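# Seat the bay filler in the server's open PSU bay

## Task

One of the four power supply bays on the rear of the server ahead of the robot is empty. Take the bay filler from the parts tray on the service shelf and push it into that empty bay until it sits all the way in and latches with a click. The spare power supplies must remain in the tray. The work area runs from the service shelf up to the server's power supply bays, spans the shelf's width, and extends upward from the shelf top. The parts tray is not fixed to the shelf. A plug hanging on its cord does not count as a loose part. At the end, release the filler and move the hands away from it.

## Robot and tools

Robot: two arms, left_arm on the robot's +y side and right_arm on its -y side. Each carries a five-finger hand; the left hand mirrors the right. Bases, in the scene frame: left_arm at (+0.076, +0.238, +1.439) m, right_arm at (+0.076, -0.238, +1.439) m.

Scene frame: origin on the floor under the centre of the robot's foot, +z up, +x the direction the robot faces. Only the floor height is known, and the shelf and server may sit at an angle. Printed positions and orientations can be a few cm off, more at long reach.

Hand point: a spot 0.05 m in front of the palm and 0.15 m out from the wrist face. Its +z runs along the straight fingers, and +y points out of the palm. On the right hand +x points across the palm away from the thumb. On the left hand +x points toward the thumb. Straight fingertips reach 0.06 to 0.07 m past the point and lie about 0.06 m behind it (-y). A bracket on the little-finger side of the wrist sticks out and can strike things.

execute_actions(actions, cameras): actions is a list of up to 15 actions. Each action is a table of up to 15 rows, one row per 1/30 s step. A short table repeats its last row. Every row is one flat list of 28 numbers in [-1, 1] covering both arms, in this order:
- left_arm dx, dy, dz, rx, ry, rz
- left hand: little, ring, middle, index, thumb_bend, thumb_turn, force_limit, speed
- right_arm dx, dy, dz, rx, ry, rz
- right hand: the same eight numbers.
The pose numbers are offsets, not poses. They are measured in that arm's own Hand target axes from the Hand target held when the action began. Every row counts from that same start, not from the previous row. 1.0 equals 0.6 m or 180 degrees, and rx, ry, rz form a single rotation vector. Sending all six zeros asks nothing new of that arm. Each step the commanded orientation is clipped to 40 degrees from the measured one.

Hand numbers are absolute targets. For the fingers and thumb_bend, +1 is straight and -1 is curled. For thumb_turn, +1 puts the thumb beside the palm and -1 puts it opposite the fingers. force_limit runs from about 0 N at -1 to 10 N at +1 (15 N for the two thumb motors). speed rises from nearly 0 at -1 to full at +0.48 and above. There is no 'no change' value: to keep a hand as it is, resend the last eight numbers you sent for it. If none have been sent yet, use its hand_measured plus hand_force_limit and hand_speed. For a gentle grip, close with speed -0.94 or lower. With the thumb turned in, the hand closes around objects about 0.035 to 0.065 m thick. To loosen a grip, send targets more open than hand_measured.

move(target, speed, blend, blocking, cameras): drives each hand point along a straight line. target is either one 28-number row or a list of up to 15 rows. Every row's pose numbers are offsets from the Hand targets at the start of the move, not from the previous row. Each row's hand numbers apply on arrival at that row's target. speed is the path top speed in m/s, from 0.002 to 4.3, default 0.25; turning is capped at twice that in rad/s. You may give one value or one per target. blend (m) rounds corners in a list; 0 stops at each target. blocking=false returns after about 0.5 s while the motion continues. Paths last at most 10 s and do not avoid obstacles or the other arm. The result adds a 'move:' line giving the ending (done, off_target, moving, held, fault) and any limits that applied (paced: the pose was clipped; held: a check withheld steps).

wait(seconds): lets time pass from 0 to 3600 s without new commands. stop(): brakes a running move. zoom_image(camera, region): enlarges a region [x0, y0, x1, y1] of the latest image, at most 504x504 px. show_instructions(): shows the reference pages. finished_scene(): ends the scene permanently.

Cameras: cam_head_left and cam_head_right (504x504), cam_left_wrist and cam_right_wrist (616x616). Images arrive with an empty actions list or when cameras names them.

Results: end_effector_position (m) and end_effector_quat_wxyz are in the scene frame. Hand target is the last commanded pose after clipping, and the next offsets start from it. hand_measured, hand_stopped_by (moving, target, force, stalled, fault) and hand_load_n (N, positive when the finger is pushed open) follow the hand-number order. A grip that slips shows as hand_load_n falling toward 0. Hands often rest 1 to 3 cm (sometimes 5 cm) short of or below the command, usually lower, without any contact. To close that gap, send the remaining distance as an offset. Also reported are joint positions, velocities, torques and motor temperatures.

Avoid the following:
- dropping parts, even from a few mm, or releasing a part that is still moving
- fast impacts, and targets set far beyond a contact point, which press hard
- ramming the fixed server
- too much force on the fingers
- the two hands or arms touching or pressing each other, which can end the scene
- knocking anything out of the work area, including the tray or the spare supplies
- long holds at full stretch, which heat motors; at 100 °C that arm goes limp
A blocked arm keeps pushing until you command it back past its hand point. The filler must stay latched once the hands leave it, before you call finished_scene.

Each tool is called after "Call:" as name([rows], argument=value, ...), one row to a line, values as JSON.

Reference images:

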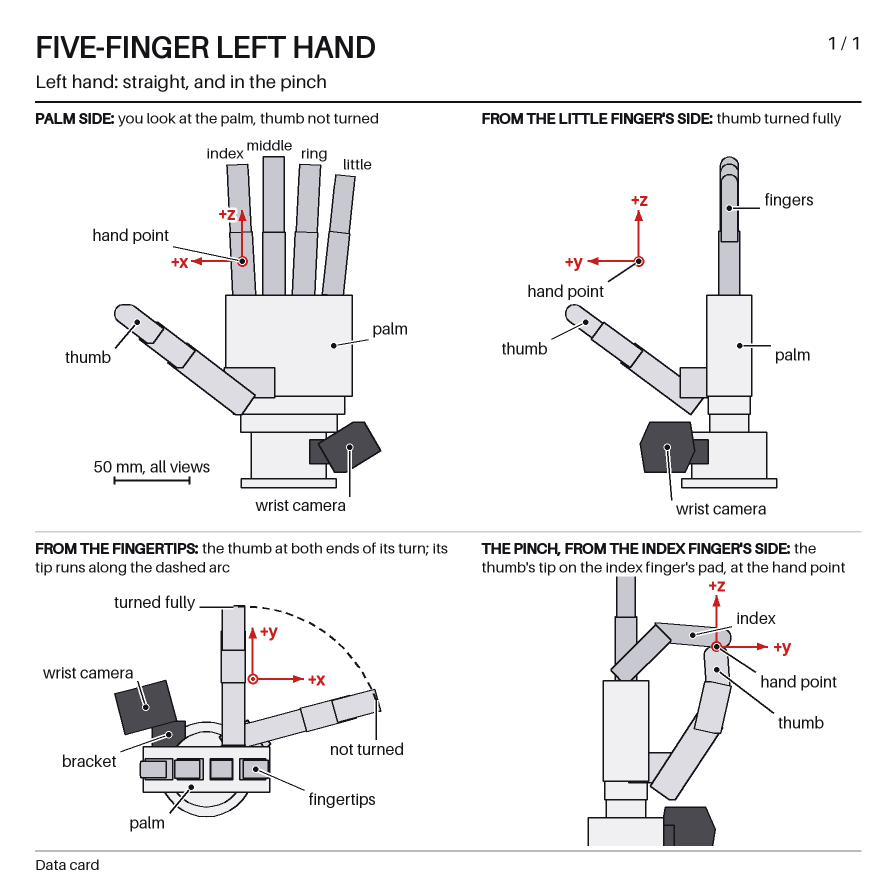

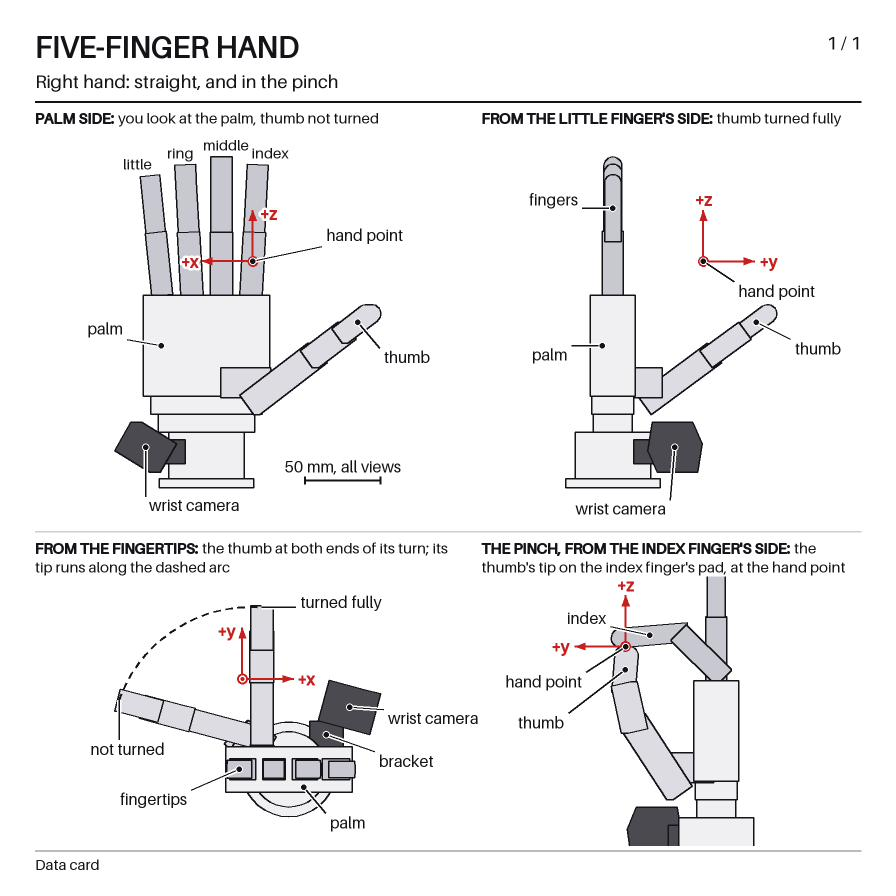

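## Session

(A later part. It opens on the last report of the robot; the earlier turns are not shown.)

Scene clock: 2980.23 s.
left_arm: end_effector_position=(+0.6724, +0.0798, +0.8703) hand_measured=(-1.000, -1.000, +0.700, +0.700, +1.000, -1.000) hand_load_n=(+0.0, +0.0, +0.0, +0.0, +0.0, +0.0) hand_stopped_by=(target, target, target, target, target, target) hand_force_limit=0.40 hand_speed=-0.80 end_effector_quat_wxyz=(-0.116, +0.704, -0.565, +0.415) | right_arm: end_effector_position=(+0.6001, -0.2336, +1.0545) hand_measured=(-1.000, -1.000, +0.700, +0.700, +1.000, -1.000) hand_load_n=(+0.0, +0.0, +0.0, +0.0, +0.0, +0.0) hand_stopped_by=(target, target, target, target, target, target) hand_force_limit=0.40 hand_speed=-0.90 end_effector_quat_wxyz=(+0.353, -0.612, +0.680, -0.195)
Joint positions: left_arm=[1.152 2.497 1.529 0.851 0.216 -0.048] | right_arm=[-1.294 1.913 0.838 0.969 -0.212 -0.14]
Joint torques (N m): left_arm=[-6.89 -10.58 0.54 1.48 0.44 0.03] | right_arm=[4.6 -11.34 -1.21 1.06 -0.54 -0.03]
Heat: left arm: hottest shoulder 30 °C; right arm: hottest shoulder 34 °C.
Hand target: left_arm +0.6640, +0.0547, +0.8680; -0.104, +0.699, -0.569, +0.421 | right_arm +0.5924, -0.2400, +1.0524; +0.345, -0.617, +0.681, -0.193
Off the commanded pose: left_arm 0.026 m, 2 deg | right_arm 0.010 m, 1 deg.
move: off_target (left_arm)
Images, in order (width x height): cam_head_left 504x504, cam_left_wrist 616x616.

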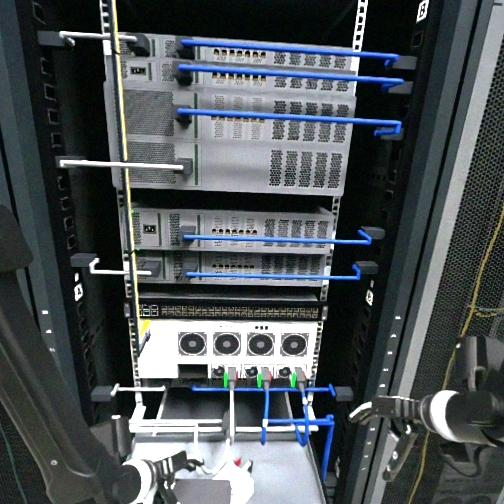

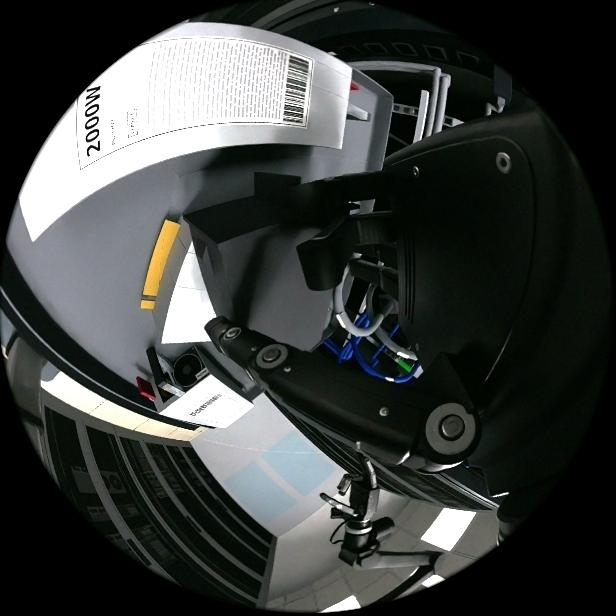

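Call:
zoom_image(camera="cam_left_wrist", region=[130, 130, 430, 430])

Call:
zoom_image(camera="cam_head_left", region=[90, 380, 290, 504])

Scaled by 1.680 from the camera's image (finer frame: 880x880).

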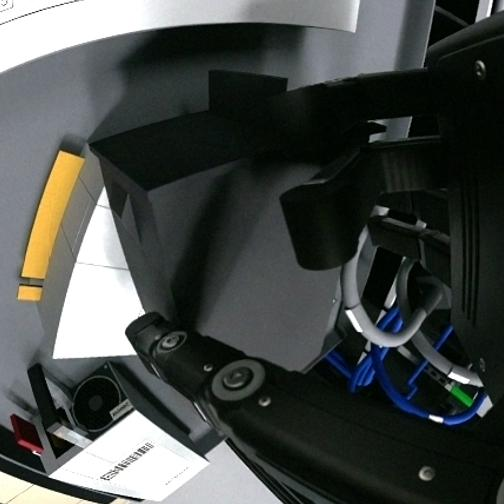

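Scaled by 2.520.

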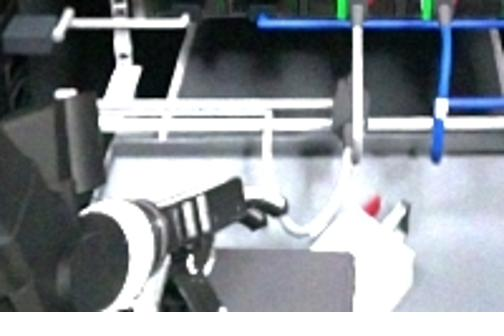

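Call:
zoom_image(camera="cam_left_wrist", region=[170, 150, 370, 350])

Scaled by 2.520 from the camera's image (finer frame: 880x880).

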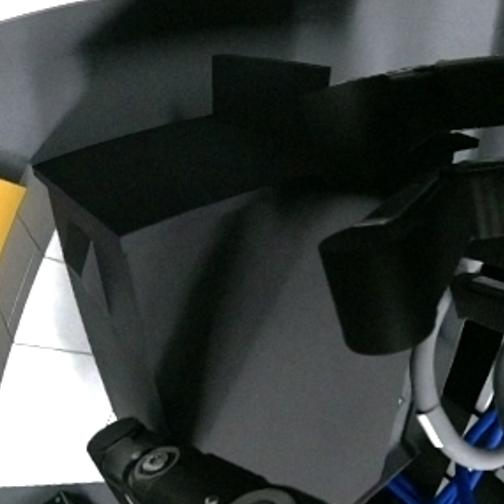

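Call:
zoom_image(camera="cam_head_left", region=[150, 434, 250, 504])

Call:
move(target=[0,0,0,0,0,0,-1,-1,0.7,0.7,1,-1,0.4,-0.8,0,0,0,0,0,0,-1,-1,0.7,0.7,1,-1,0.4,-0.9], cameras=["cam_head_right","cam_right_wrist"])

Scaled by 5.040.

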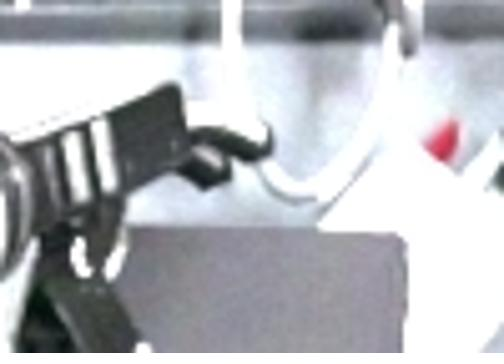

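Scene clock: 3067.93 s.
left_arm: end_effector_position=(+0.6724, +0.0798, +0.8703) hand_measured=(-1.000, -1.000, +0.700, +0.700, +1.000, -1.000) hand_load_n=(+0.0, +0.0, +0.0, +0.0, +0.0, -0.5) hand_stopped_by=(target, target, target, target, target, target) hand_force_limit=0.40 hand_speed=-0.80 end_effector_quat_wxyz=(-0.116, +0.704, -0.565, +0.415) | right_arm: end_effector_position=(+0.6001, -0.2336, +1.0545) hand_measured=(-1.000, -1.000, +0.700, +0.700, +1.000, -1.000) hand_load_n=(+0.0, +0.0, +0.0, +0.0, +0.0, +0.0) hand_stopped_by=(target, target, target, target, target, target) hand_force_limit=0.40 hand_speed=-0.90 end_effector_quat_wxyz=(+0.353, -0.612, +0.680, -0.195)
Joint positions: left_arm=[1.152 2.497 1.529 0.851 0.216 -0.048] | right_arm=[-1.294 1.913 0.838 0.969 -0.212 -0.14]
Joint torques (N m): left_arm=[-6.71 -10.87 0.61 1.54 0.43 0.01] | right_arm=[4.37 -11.46 -1.29 0.99 -0.53 -0.03]
Heat: left arm: hottest shoulder 29 °C; right arm: hottest shoulder 34 °C.
Hand target: left_arm +0.6640, +0.0547, +0.8680; -0.104, +0.699, -0.569, +0.421 | right_arm +0.5924, -0.2400, +1.0524; +0.345, -0.617, +0.681, -0.193
Off the commanded pose: left_arm 0.027 m, 2 deg | right_arm 0.010 m, 1 deg.
move: done

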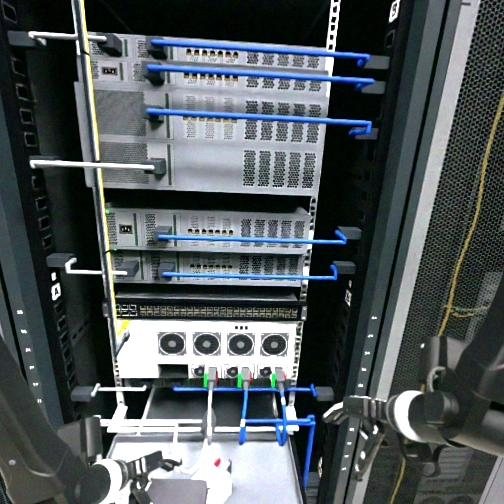

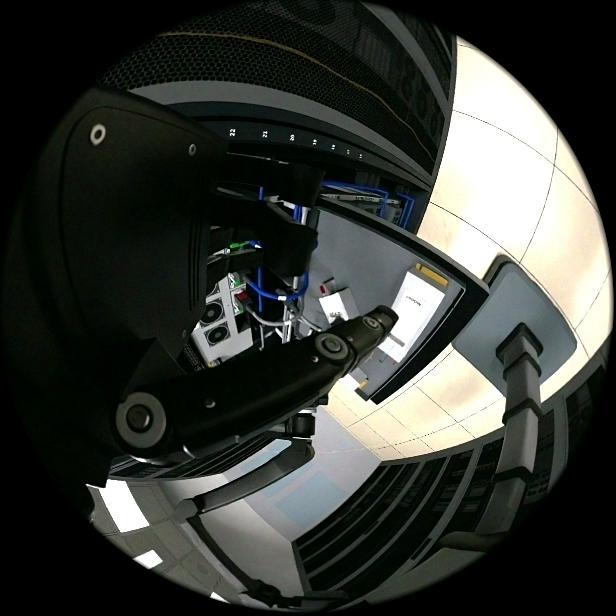

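Call:
zoom_image(camera="cam_head_right", region=[120, 434, 220, 504])

Scaled by 5.040.

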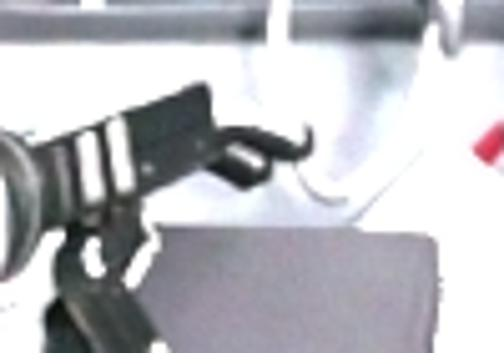

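Call:
move(target=[-0.0270,0.0058,0.0058,0,0,0,-1,-1,0.7,0.7,1,-1,0.4,-0.8,0,0,0,0,0,0,-1,-1,0.7,0.7,1,-1,0.4,-0.9], speed=0.08, cameras=["cam_left_wrist","cam_head_left","cam_head_right"])

Call:
zoom_image(camera="cam_left_wrist", region=[170, 150, 370, 350])

Call:
zoom_image(camera="cam_head_left", region=[150, 434, 250, 504])

Scene clock: 3141.03 s.
left_arm: end_effector_position=(+0.6772, +0.0774, +0.8678) hand_measured=(-1.000, -1.000, +0.700, +0.700, +1.000, -1.000) hand_load_n=(+0.0, +0.0, +0.0, +0.0, +0.0, +0.0) hand_stopped_by=(target, target, target, target, target, target) hand_force_limit=0.40 hand_speed=-0.80 end_effector_quat_wxyz=(-0.116, +0.699, -0.564, +0.423) | right_arm: end_effector_position=(+0.6001, -0.2336, +1.0545) hand_measured=(-1.000, -1.000, +0.700, +0.700, +1.000, -1.000) hand_load_n=(+0.0, +0.0, +0.0, +0.0, +0.0, +0.0) hand_stopped_by=(target, target, target, target, target, target) hand_force_limit=0.40 hand_speed=-0.90 end_effector_quat_wxyz=(+0.353, -0.612, +0.680, -0.195)
Joint positions: left_arm=[1.153 2.511 1.553 0.851 0.232 -0.048] | right_arm=[-1.294 1.913 0.838 0.969 -0.212 -0.14]
Joint torques (N m): left_arm=[-5.19 -10.23 1.09 1.09 0.62 0.05] | right_arm=[4.6 -11.69 -1.24 1.05 -0.51 -0.02]
Heat: left arm: hottest shoulder 29 °C; right arm: hottest shoulder 34 °C.
Hand target: left_arm +0.6641, +0.0669, +0.8560; -0.104, +0.699, -0.569, +0.421 | right_arm +0.5924, -0.2400, +1.0524; +0.345, -0.617, +0.681, -0.193
Off the commanded pose: left_arm 0.021 m, 1 deg | right_arm 0.010 m, 1 deg.
move: off_target (left_arm)
Images, in order (width x height): cam_head_left 504x504, cam_head_right 504x504, cam_left_wrist 616x616.

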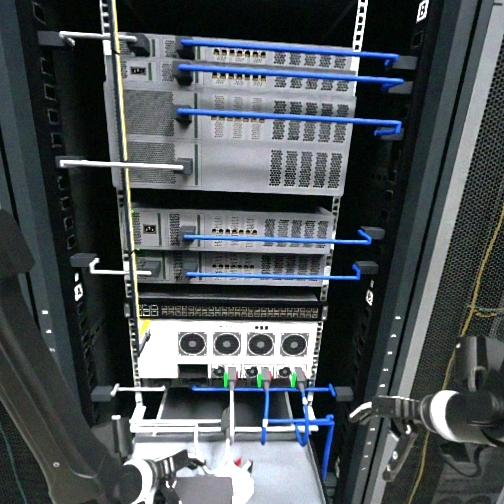

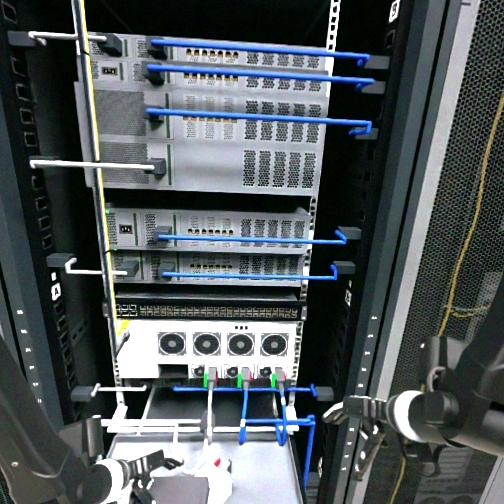

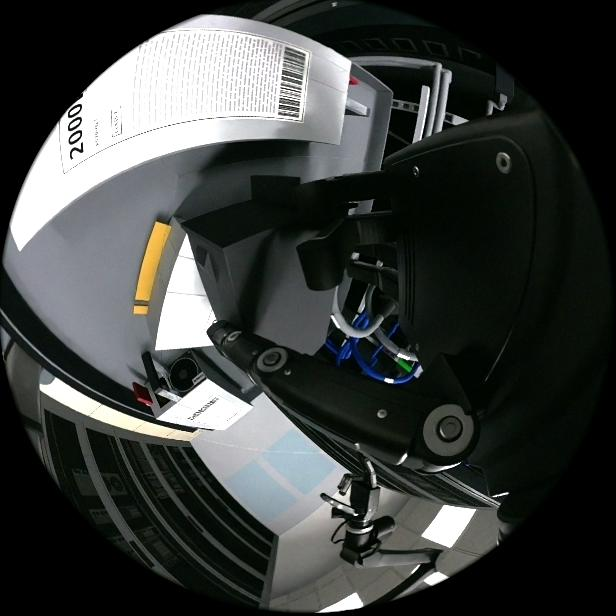

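Scaled by 2.520 from the camera's image (finer frame: 880x880).

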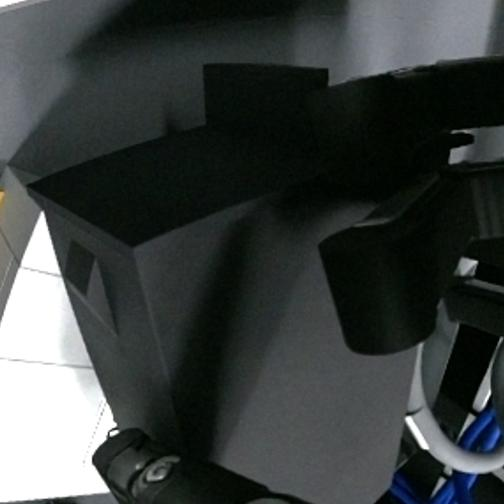

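Scaled by 5.040.

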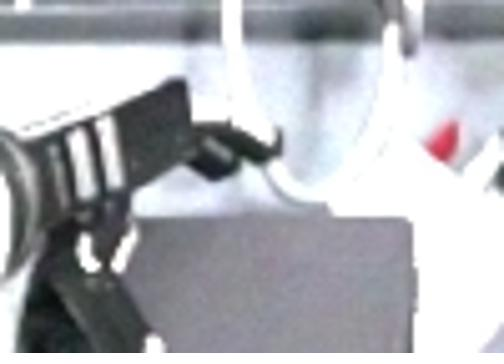

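Call:
move(target=[-0.0094,0.0219,0.0031,0,0,0,-1,-1,0.7,0.7,1,-1,0.4,-0.8,0,0,0,0,0,0,-1,-1,0.7,0.7,1,-1,0.4,-0.9], speed=0.06, cameras=["cam_left_wrist","cam_head_left"])

Call:
zoom_image(camera="cam_left_wrist", region=[170, 150, 370, 350])

Call:
zoom_image(camera="cam_head_left", region=[150, 434, 250, 504])

Scene clock: 3158.60 s.
left_arm: end_effector_position=(+0.6770, +0.0777, +0.8673) hand_measured=(-1.000, -1.000, +0.700, +0.700, +1.000, -1.000) hand_load_n=(+0.0, +0.0, +0.0, +0.0, +0.5, +1.0) hand_stopped_by=(target, target, target, target, target, target) hand_force_limit=0.40 hand_speed=-0.80 end_effector_quat_wxyz=(-0.115, +0.696, -0.564, +0.429) | right_arm: end_effector_position=(+0.6001, -0.2336, +1.0545) hand_measured=(-1.000, -1.000, +0.700, +0.700, +1.000, -1.000) hand_load_n=(+0.0, +0.0, +0.0, +0.0, +0.0, +0.0) hand_stopped_by=(target, target, target, target, target, target) hand_force_limit=0.40 hand_speed=-0.90 end_effector_quat_wxyz=(+0.353, -0.612, +0.680, -0.195)
Joint positions: left_arm=[1.156 2.516 1.557 0.86 0.247 -0.048] | right_arm=[-1.294 1.913 0.838 0.969 -0.212 -0.14]
Joint torques (N m): left_arm=[-4.84 -8.53 1.8 1.31 0.34 0.07] | right_arm=[4.48 -11.63 -1.17 1.07 -0.53 -0.02]
Heat: left arm: hottest shoulder 28 °C; right arm: hottest shoulder 34 °C.
Hand target: left_arm +0.6562, +0.0669, +0.8440; -0.104, +0.699, -0.569, +0.421 | right_arm +0.5924, -0.2400, +1.0524; +0.345, -0.617, +0.681, -0.193
Off the commanded pose: left_arm 0.033 m, 2 deg | right_arm 0.010 m, 1 deg.
move: off_target (left_arm)
Images, in order (width x height): cam_head_left 504x504, cam_left_wrist 616x616.

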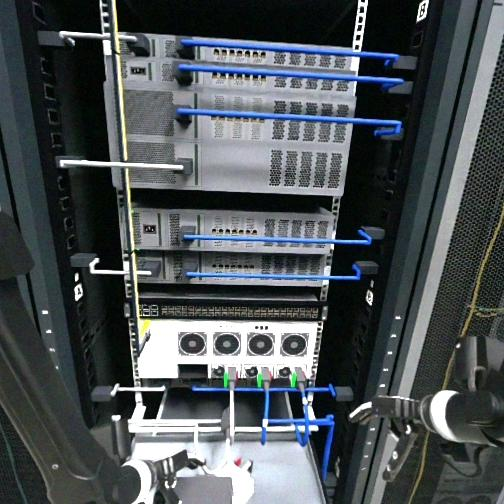

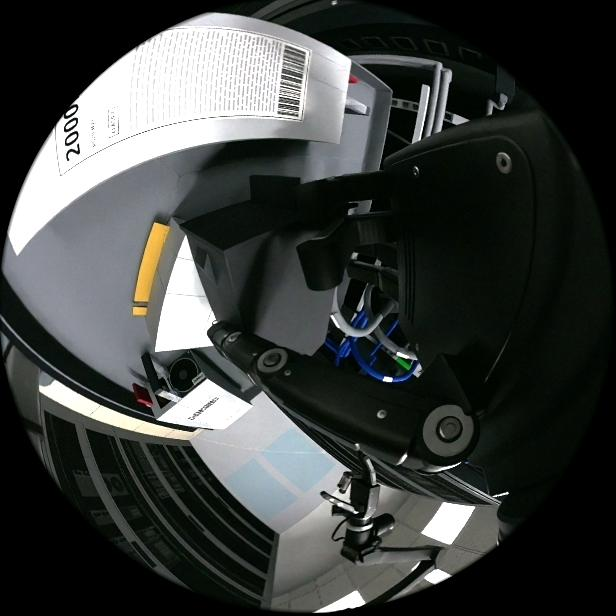

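Scaled by 2.520 from the camera's image (finer frame: 880x880).

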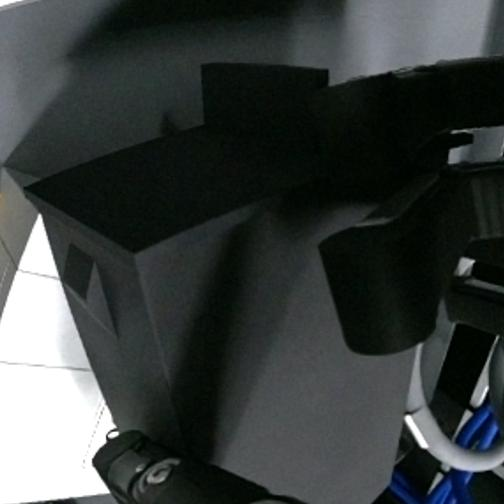

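Scaled by 5.040.

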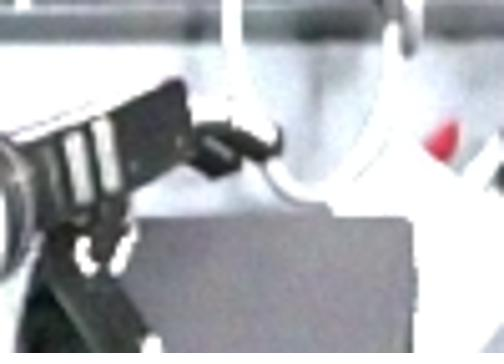

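Call:
zoom_image(camera="cam_left_wrist", region=[240, 160, 360, 260])

Scaled by 4.200 from the camera's image (finer frame: 880x880).

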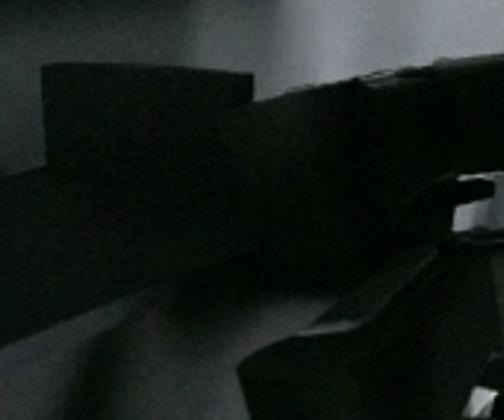

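Call:
move(target=[0.0313,-0.0416,-0.0416,0,0,0,-1,-1,0.7,0.7,1,-1,0.4,-0.8,0,0,0,0,0,0,-1,-1,0.7,0.7,1,-1,0.4,-0.9], speed=0.06, cameras=["cam_left_wrist","cam_head_left"])

Call:
zoom_image(camera="cam_left_wrist", region=[170, 150, 370, 350])

Call:
zoom_image(camera="cam_head_left", region=[150, 434, 250, 504])

Scene clock: 3320.53 s.
left_arm: end_effector_position=(+0.6532, +0.0765, +0.8756) hand_measured=(-1.000, -1.000, +0.700, +0.700, +1.000, -1.000) hand_load_n=(+0.0, +0.0, +0.0, +0.5, +0.0, +0.0) hand_stopped_by=(target, target, target, target, target, target) hand_force_limit=0.40 hand_speed=-0.80 end_effector_quat_wxyz=(-0.104, +0.703, -0.568, +0.414) | right_arm: end_effector_position=(+0.6001, -0.2336, +1.0545) hand_measured=(-1.000, -1.000, +0.700, +0.700, +1.000, -1.000) hand_load_n=(+0.0, +0.0, +0.0, +0.0, +0.0, +0.0) hand_stopped_by=(target, target, target, target, target, target) hand_force_limit=0.40 hand_speed=-0.90 end_effector_quat_wxyz=(+0.353, -0.612, +0.680, -0.195)
Joint positions: left_arm=[1.153 2.484 1.476 0.87 0.232 -0.048] | right_arm=[-1.294 1.913 0.838 0.969 -0.212 -0.14]
Joint torques (N m): left_arm=[-5.71 -12.28 -0.88 1.76 0.28 0.04] | right_arm=[4.66 -11.46 -1.25 1.1 -0.55 -0.03]
Heat: left arm: hottest shoulder 28 °C; right arm: hottest shoulder 34 °C.
Hand target: left_arm +0.6561, +0.0668, +0.8841; -0.104, +0.699, -0.569, +0.421 | right_arm +0.5924, -0.2400, +1.0524; +0.345, -0.617, +0.681, -0.193
Off the commanded pose: left_arm 0.013 m, 1 deg | right_arm 0.010 m, 1 deg.
move: off_target (left_arm)
Images, in order (width x height): cam_head_left 504x504, cam_left_wrist 616x616.

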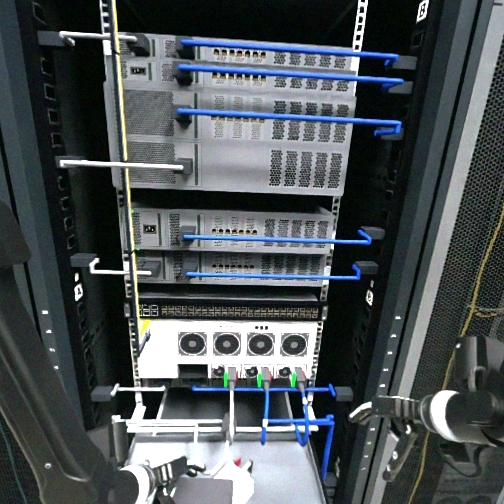

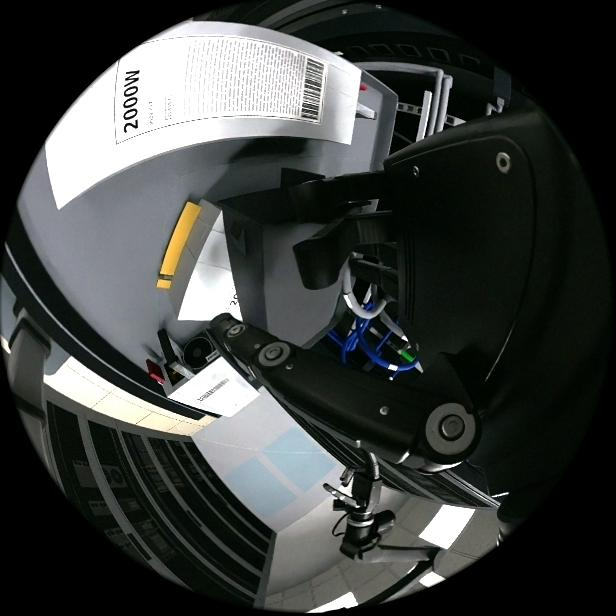

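Scaled by 2.520 from the camera's image (finer frame: 880x880).

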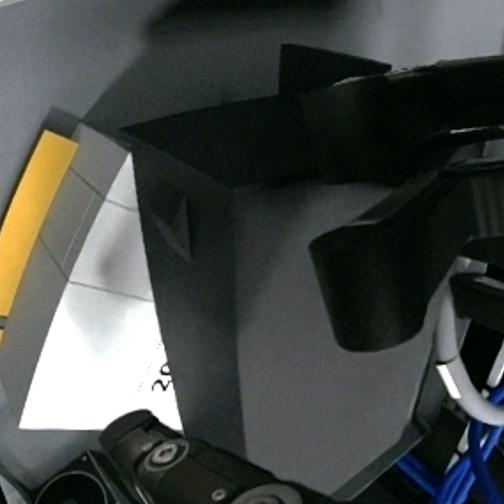

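Scaled by 5.040.

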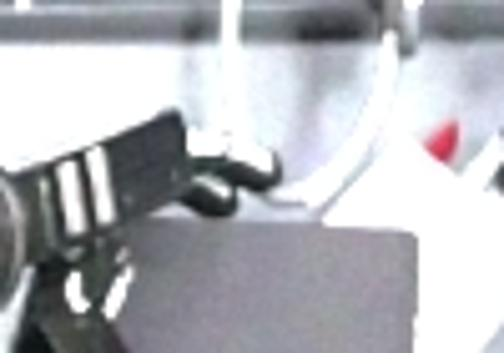

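Call:
move(target=[0.0430,-0.0666,-0.0478,0,0,0,-1,-1,0.7,0.7,1,-1,0.4,-0.8,0,0,0,0,0,0,-1,-1,0.7,0.7,1,-1,0.4,-0.9], speed=0.1)

Scene clock: 3356.13 s.
left_arm: end_effector_position=(+0.6579, +0.0726, +0.9306) hand_measured=(-1.000, -1.000, +0.700, +0.700, +1.000, -1.000) hand_load_n=(+0.0, +0.0, +0.0, +0.0, +0.0, +0.0) hand_stopped_by=(target, target, target, target, target, target) hand_force_limit=0.40 hand_speed=-0.80 end_effector_quat_wxyz=(-0.101, +0.702, -0.571, +0.413) | right_arm: end_effector_position=(+0.6001, -0.2336, +1.0545) hand_measured=(-1.000, -1.000, +0.700, +0.700, +1.000, -1.000) hand_load_n=(+0.0, +0.5, -0.5, +0.0, +0.0, +0.0) hand_stopped_by=(target, target, target, target, target, target) hand_force_limit=0.40 hand_speed=-0.90 end_effector_quat_wxyz=(+0.353, -0.612, +0.680, -0.195)
Joint positions: left_arm=[1.122 2.347 1.334 0.87 0.205 -0.048] | right_arm=[-1.294 1.913 0.838 0.969 -0.212 -0.14]
Joint torques (N m): left_arm=[-5.66 -12.98 -0.54 1.76 0.26 0.02] | right_arm=[4.6 -11.63 -1.22 1.09 -0.54 -0.04]
Heat: left arm: hottest shoulder 30 °C; right arm: hottest shoulder 34 °C.
Hand target: left_arm +0.6641, +0.0669, +0.9389; -0.104, +0.699, -0.569, +0.421 | right_arm +0.5924, -0.2400, +1.0524; +0.345, -0.617, +0.681, -0.193
Off the commanded pose: left_arm 0.012 m, 1 deg | right_arm 0.010 m, 1 deg.
move: off_target (left_arm)

Open ring and little to 0.7.

Call:
move(target=[0,0,0,0,0,0,0.75,0.7,0.7,0.7,1,-1,0.4,-0.2,0,0,0,0,0,0,-1,-1,0.7,0.7,1,-1,0.4,-0.9], speed=0.06, cameras=["cam_left_wrist","cam_head_left","cam_head_right"])

Call:
zoom_image(camera="cam_left_wrist", region=[170, 150, 370, 350])

Call:
zoom_image(camera="cam_head_left", region=[130, 420, 250, 504])

Scene clock: 3363.10 s.
left_arm: end_effector_position=(+0.6579, +0.0726, +0.9306) hand_measured=(+0.750, +0.700, +0.700, +0.700, +1.000, -1.000) hand_load_n=(+0.0, +0.0, +0.0, +0.0, +0.0, +0.0) hand_stopped_by=(target, target, target, target, target, target) hand_force_limit=0.40 hand_speed=-0.20 end_effector_quat_wxyz=(-0.101, +0.702, -0.571, +0.413) | right_arm: end_effector_position=(+0.6001, -0.2336, +1.0545) hand_measured=(-1.000, -1.000, +0.700, +0.700, +1.000, -1.000) hand_load_n=(+0.0, +0.0, +0.0, +0.0, +0.0, +0.0) hand_stopped_by=(target, target, target, target, target, target) hand_force_limit=0.40 hand_speed=-0.90 end_effector_quat_wxyz=(+0.353, -0.612, +0.680, -0.195)
Joint positions: left_arm=[1.122 2.347 1.334 0.87 0.205 -0.048] | right_arm=[-1.294 1.913 0.838 0.969 -0.212 -0.14]
Joint torques (N m): left_arm=[-5.71 -12.75 -0.57 1.77 0.27 0.01] | right_arm=[4.48 -11.58 -1.22 1.1 -0.53 -0.03]
Heat: left arm: hottest shoulder 29 °C; right arm: hottest shoulder 34 °C.
Hand target: left_arm +0.6641, +0.0669, +0.9389; -0.104, +0.699, -0.569, +0.421 | right_arm +0.5924, -0.2400, +1.0524; +0.345, -0.617, +0.681, -0.193
Off the commanded pose: left_arm 0.012 m, 1 deg | right_arm 0.010 m, 1 deg.
move: done
Images, in order (width x height): cam_head_left 504x504, cam_head_right 504x504, cam_left_wrist 616x616.

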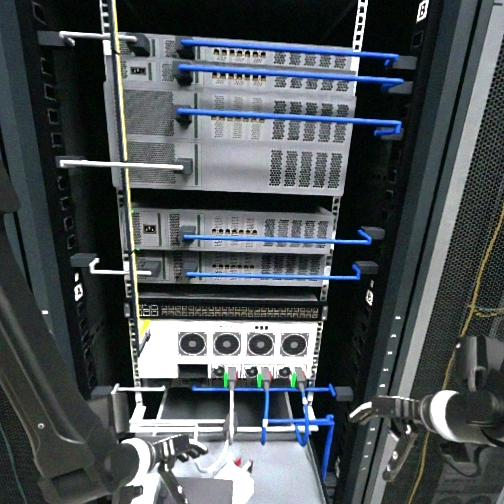

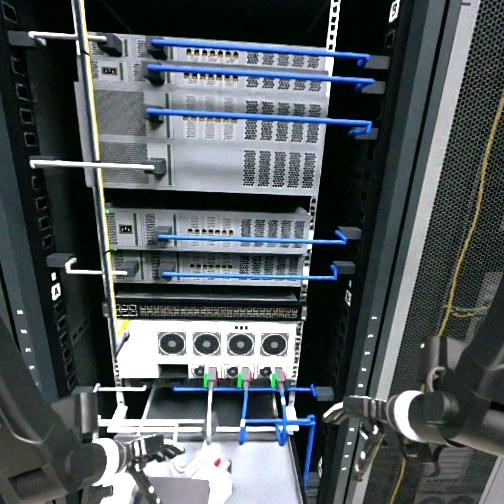

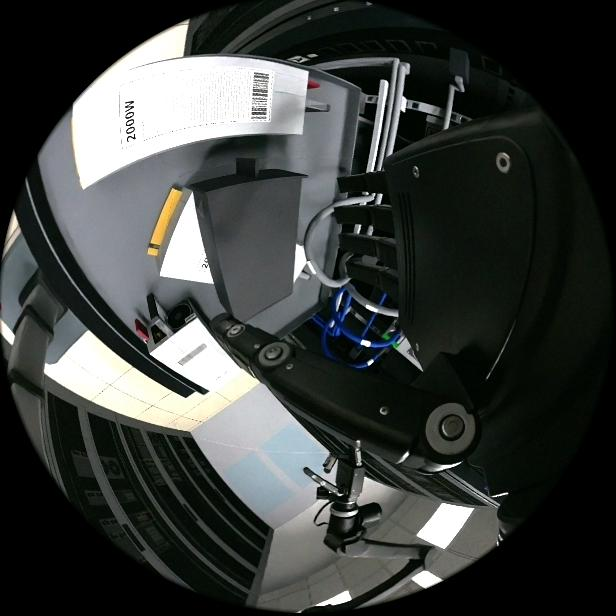

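Scaled by 2.520 from the camera's image (finer frame: 880x880).

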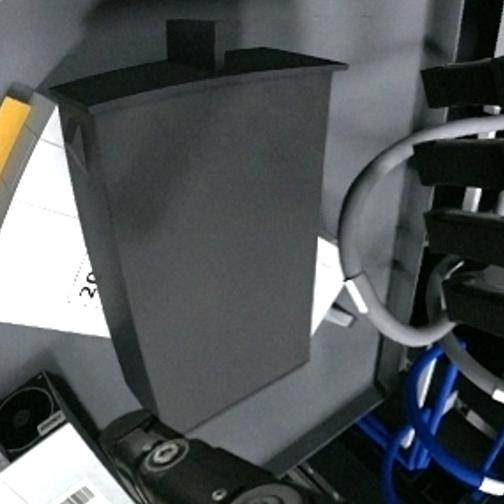

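Scaled by 4.200.

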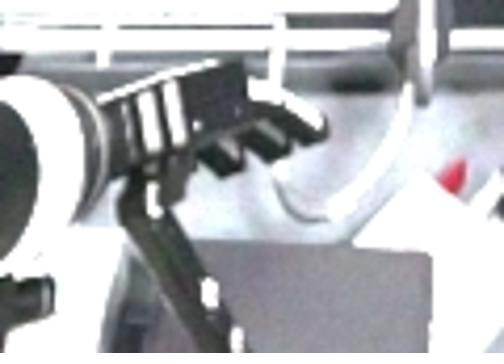

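Call:
move(target=[-0.0391,0.0520,0.0520,0,0,0,0.75,0.7,0.7,0.7,1,-1,0.4,-0.2,0,0,0,0,0,0,-1,-1,0.7,0.7,1,-1,0.4,-0.9], speed=0.08, cameras=["cam_left_wrist","cam_head_left"])

Call:
zoom_image(camera="cam_left_wrist", region=[170, 150, 370, 350])

Call:
zoom_image(camera="cam_head_left", region=[130, 420, 250, 504])

Scene clock: 3394.57 s.
left_arm: end_effector_position=(+0.6657, +0.0591, +0.8950) hand_measured=(+0.750, +0.700, +0.700, +0.700, +1.000, -1.000) hand_load_n=(+0.0, +0.0, +0.0, +0.0, +0.0, +0.0) hand_stopped_by=(target, target, target, target, target, target) hand_force_limit=0.40 hand_speed=-0.20 end_effector_quat_wxyz=(-0.104, +0.696, -0.569, +0.425) | right_arm: end_effector_position=(+0.6001, -0.2336, +1.0545) hand_measured=(-1.000, -1.000, +0.700, +0.700, +1.000, -1.000) hand_load_n=(+0.0, +0.0, +0.0, +0.0, +0.0, +0.0) hand_stopped_by=(target, target, target, target, target, target) hand_force_limit=0.40 hand_speed=-0.90 end_effector_quat_wxyz=(+0.353, -0.612, +0.680, -0.195)
Joint positions: left_arm=[1.122 2.455 1.462 0.87 0.222 -0.048] | right_arm=[-1.294 1.913 0.838 0.969 -0.212 -0.14]
Joint torques (N m): left_arm=[-4.01 -11.69 0.36 1.06 0.48 0.04] | right_arm=[4.42 -11.58 -1.22 1.1 -0.54 -0.04]
Heat: left arm: hottest shoulder 29 °C; right arm: hottest shoulder 34 °C.
Hand target: left_arm +0.6641, +0.0669, +0.8890; -0.104, +0.699, -0.569, +0.421 | right_arm +0.5924, -0.2400, +1.0524; +0.345, -0.617, +0.681, -0.193
Off the commanded pose: left_arm 0.010 m, 1 deg | right_arm 0.010 m, 1 deg.
move: done
Images, in order (width x height): cam_head_left 504x504, cam_left_wrist 616x616.

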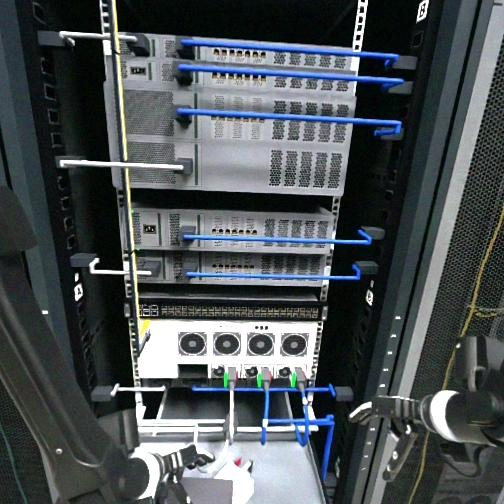

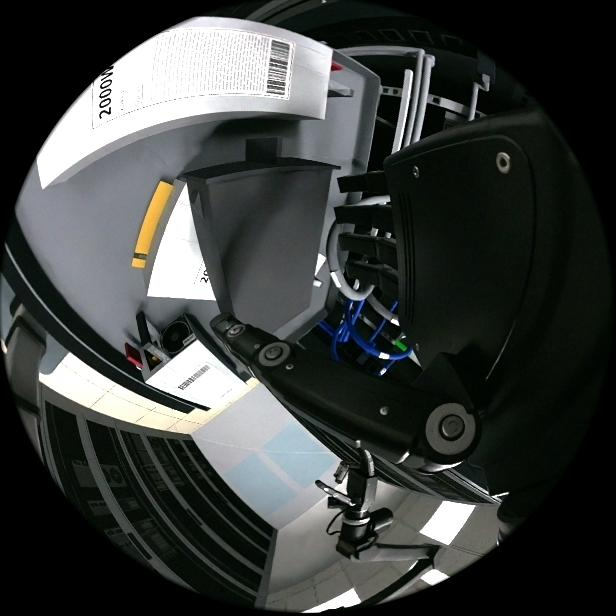

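Scaled by 2.520 from the camera's image (finer frame: 880x880).

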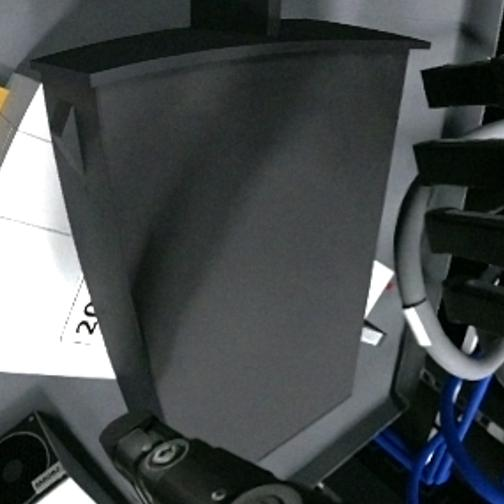

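Scaled by 4.200.

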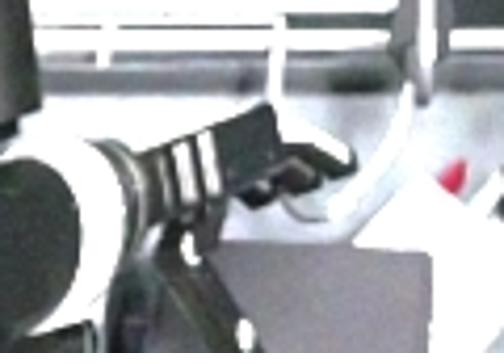

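Call:
move(target=[-0.0451,0.0097,0.0097,0,0,0,0.75,0.7,0.7,0.7,1,-1,0.4,-0.2,0,0,0,0,0,0,-1,-1,0.7,0.7,1,-1,0.4,-0.9], speed=0.06, cameras=["cam_left_wrist","cam_head_left"])

Call:
zoom_image(camera="cam_left_wrist", region=[170, 150, 370, 350])

Call:
zoom_image(camera="cam_head_left", region=[130, 420, 250, 504])

Scene clock: 3426.17 s.
left_arm: end_effector_position=(+0.6705, +0.0806, +0.8789) hand_measured=(+0.750, +0.700, +0.700, +0.700, +1.000, -1.000) hand_load_n=(+0.0, +0.0, +0.0, +0.0, +0.0, +0.0) hand_stopped_by=(target, target, target, target, target, target) hand_force_limit=0.40 hand_speed=-0.20 end_effector_quat_wxyz=(-0.106, +0.696, -0.567, +0.428) | right_arm: end_effector_position=(+0.6001, -0.2336, +1.0545) hand_measured=(-1.000, -1.000, +0.700, +0.700, +1.000, -1.000) hand_load_n=(+0.0, +0.0, +0.0, +0.0, +0.0, +0.0) hand_stopped_by=(target, target, target, target, target, target) hand_force_limit=0.40 hand_speed=-0.90 end_effector_quat_wxyz=(+0.353, -0.612, +0.680, -0.195)
Joint positions: left_arm=[1.16 2.481 1.509 0.858 0.261 -0.048] | right_arm=[-1.294 1.913 0.838 0.969 -0.212 -0.14]
Joint torques (N m): left_arm=[-3.78 -11.4 0.44 0.95 0.39 0.09] | right_arm=[4.48 -11.75 -1.22 1.13 -0.55 -0.02]
Heat: left arm: hottest shoulder 29 °C; right arm: hottest shoulder 34 °C.
Hand target: left_arm +0.6641, +0.0868, +0.8691; -0.104, +0.699, -0.569, +0.421 | right_arm +0.5924, -0.2400, +1.0524; +0.345, -0.617, +0.681, -0.193
Off the commanded pose: left_arm 0.013 m, 1 deg | right_arm 0.010 m, 1 deg.
move: off_target (left_arm)
Images, in order (width x height): cam_head_left 504x504, cam_left_wrist 616x616.

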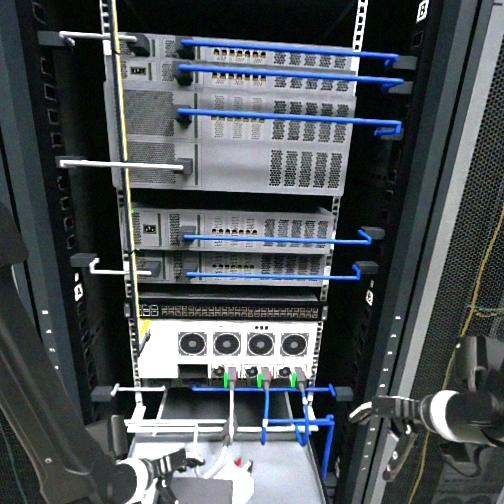

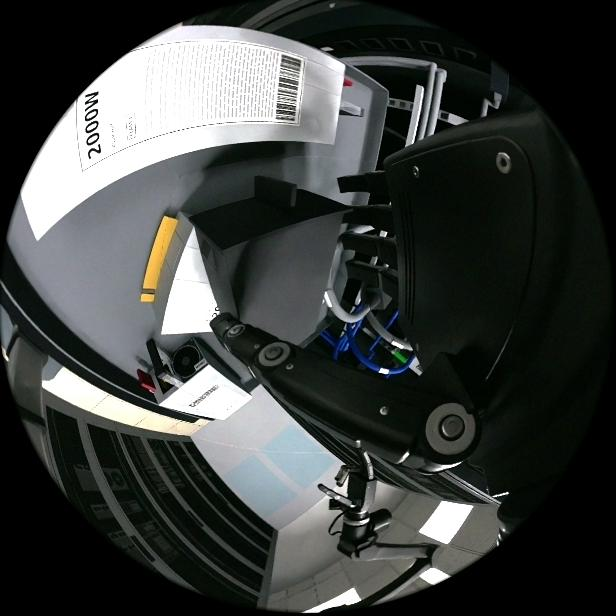

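Scaled by 2.520 from the camera's image (finer frame: 880x880).

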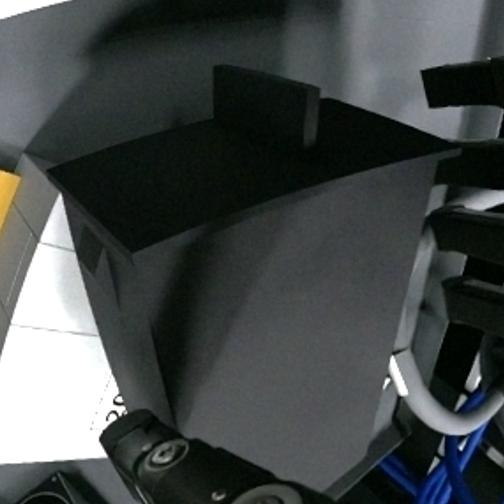

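Scaled by 4.200.

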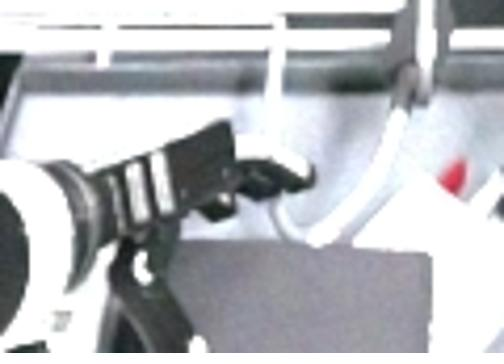

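Call:
move(target=[-0.0172,0.0229,0.0229,0,0,0,0.75,0.7,0.7,0.7,1,-1,0.4,-0.2,0,0,0,0,0,0,-1,-1,0.7,0.7,1,-1,0.4,-0.9], speed=0.06, cameras=["cam_left_wrist","cam_head_left"])

Call:
zoom_image(camera="cam_left_wrist", region=[170, 150, 370, 350])

Call:
zoom_image(camera="cam_head_left", region=[130, 420, 250, 504])

Scene clock: 3464.50 s.
left_arm: end_effector_position=(+0.6743, +0.0773, +0.8653) hand_measured=(+0.750, +0.700, +0.700, +0.700, +1.000, -1.000) hand_load_n=(+0.0, +0.0, +0.0, +0.0, +0.0, +1.0) hand_stopped_by=(target, target, target, target, target, target) hand_force_limit=0.40 hand_speed=-0.20 end_effector_quat_wxyz=(-0.104, +0.693, -0.566, +0.434) | right_arm: end_effector_position=(+0.6001, -0.2336, +1.0545) hand_measured=(-1.000, -1.000, +0.700, +0.700, +1.000, -1.000) hand_load_n=(+0.0, +0.0, +0.0, +0.0, +0.0, +0.0) hand_stopped_by=(target, target, target, target, target, target) hand_force_limit=0.40 hand_speed=-0.90 end_effector_quat_wxyz=(+0.353, -0.612, +0.680, -0.195)
Joint positions: left_arm=[1.164 2.522 1.566 0.849 0.277 -0.05] | right_arm=[-1.294 1.913 0.838 0.969 -0.212 -0.14]
Joint torques (N m): left_arm=[-3.19 -10.52 1.43 0.69 0.13 0.12] | right_arm=[4.6 -11.81 -1.22 1.05 -0.53 -0.02]
Heat: left arm: hottest shoulder 29 °C; right arm: hottest shoulder 34 °C.
Hand target: left_arm +0.6643, +0.0869, +0.8471; -0.104, +0.699, -0.569, +0.421 | right_arm +0.5924, -0.2400, +1.0524; +0.345, -0.617, +0.681, -0.193
Off the commanded pose: left_arm 0.023 m, 2 deg | right_arm 0.010 m, 1 deg.
move: off_target (left_arm)
Images, in order (width x height): cam_head_left 504x504, cam_left_wrist 616x616.

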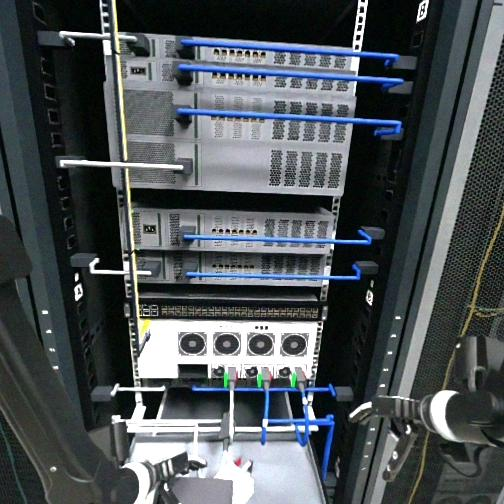

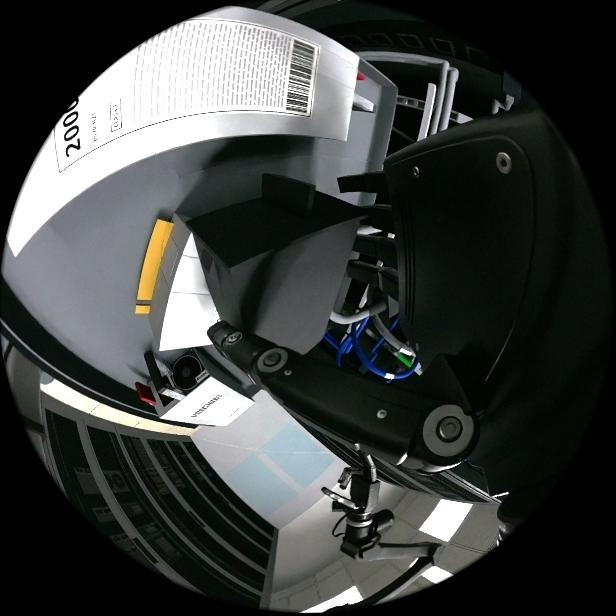

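Scaled by 2.520 from the camera's image (finer frame: 880x880).

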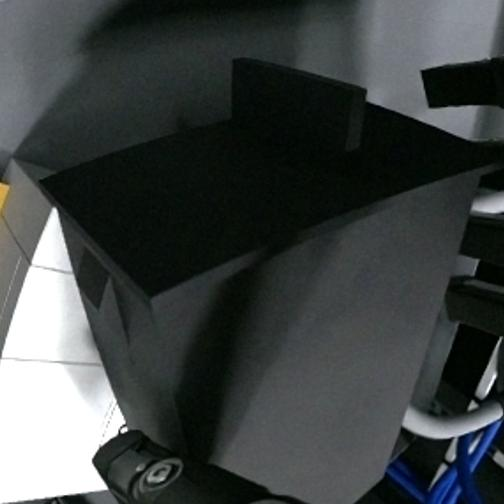

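Scaled by 4.200.

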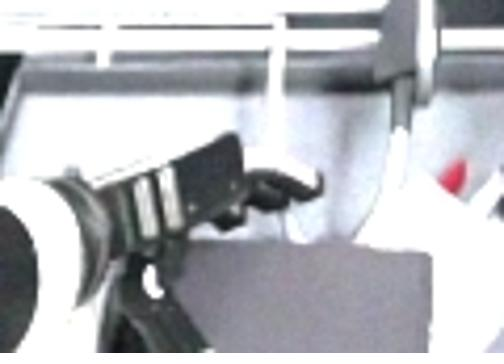

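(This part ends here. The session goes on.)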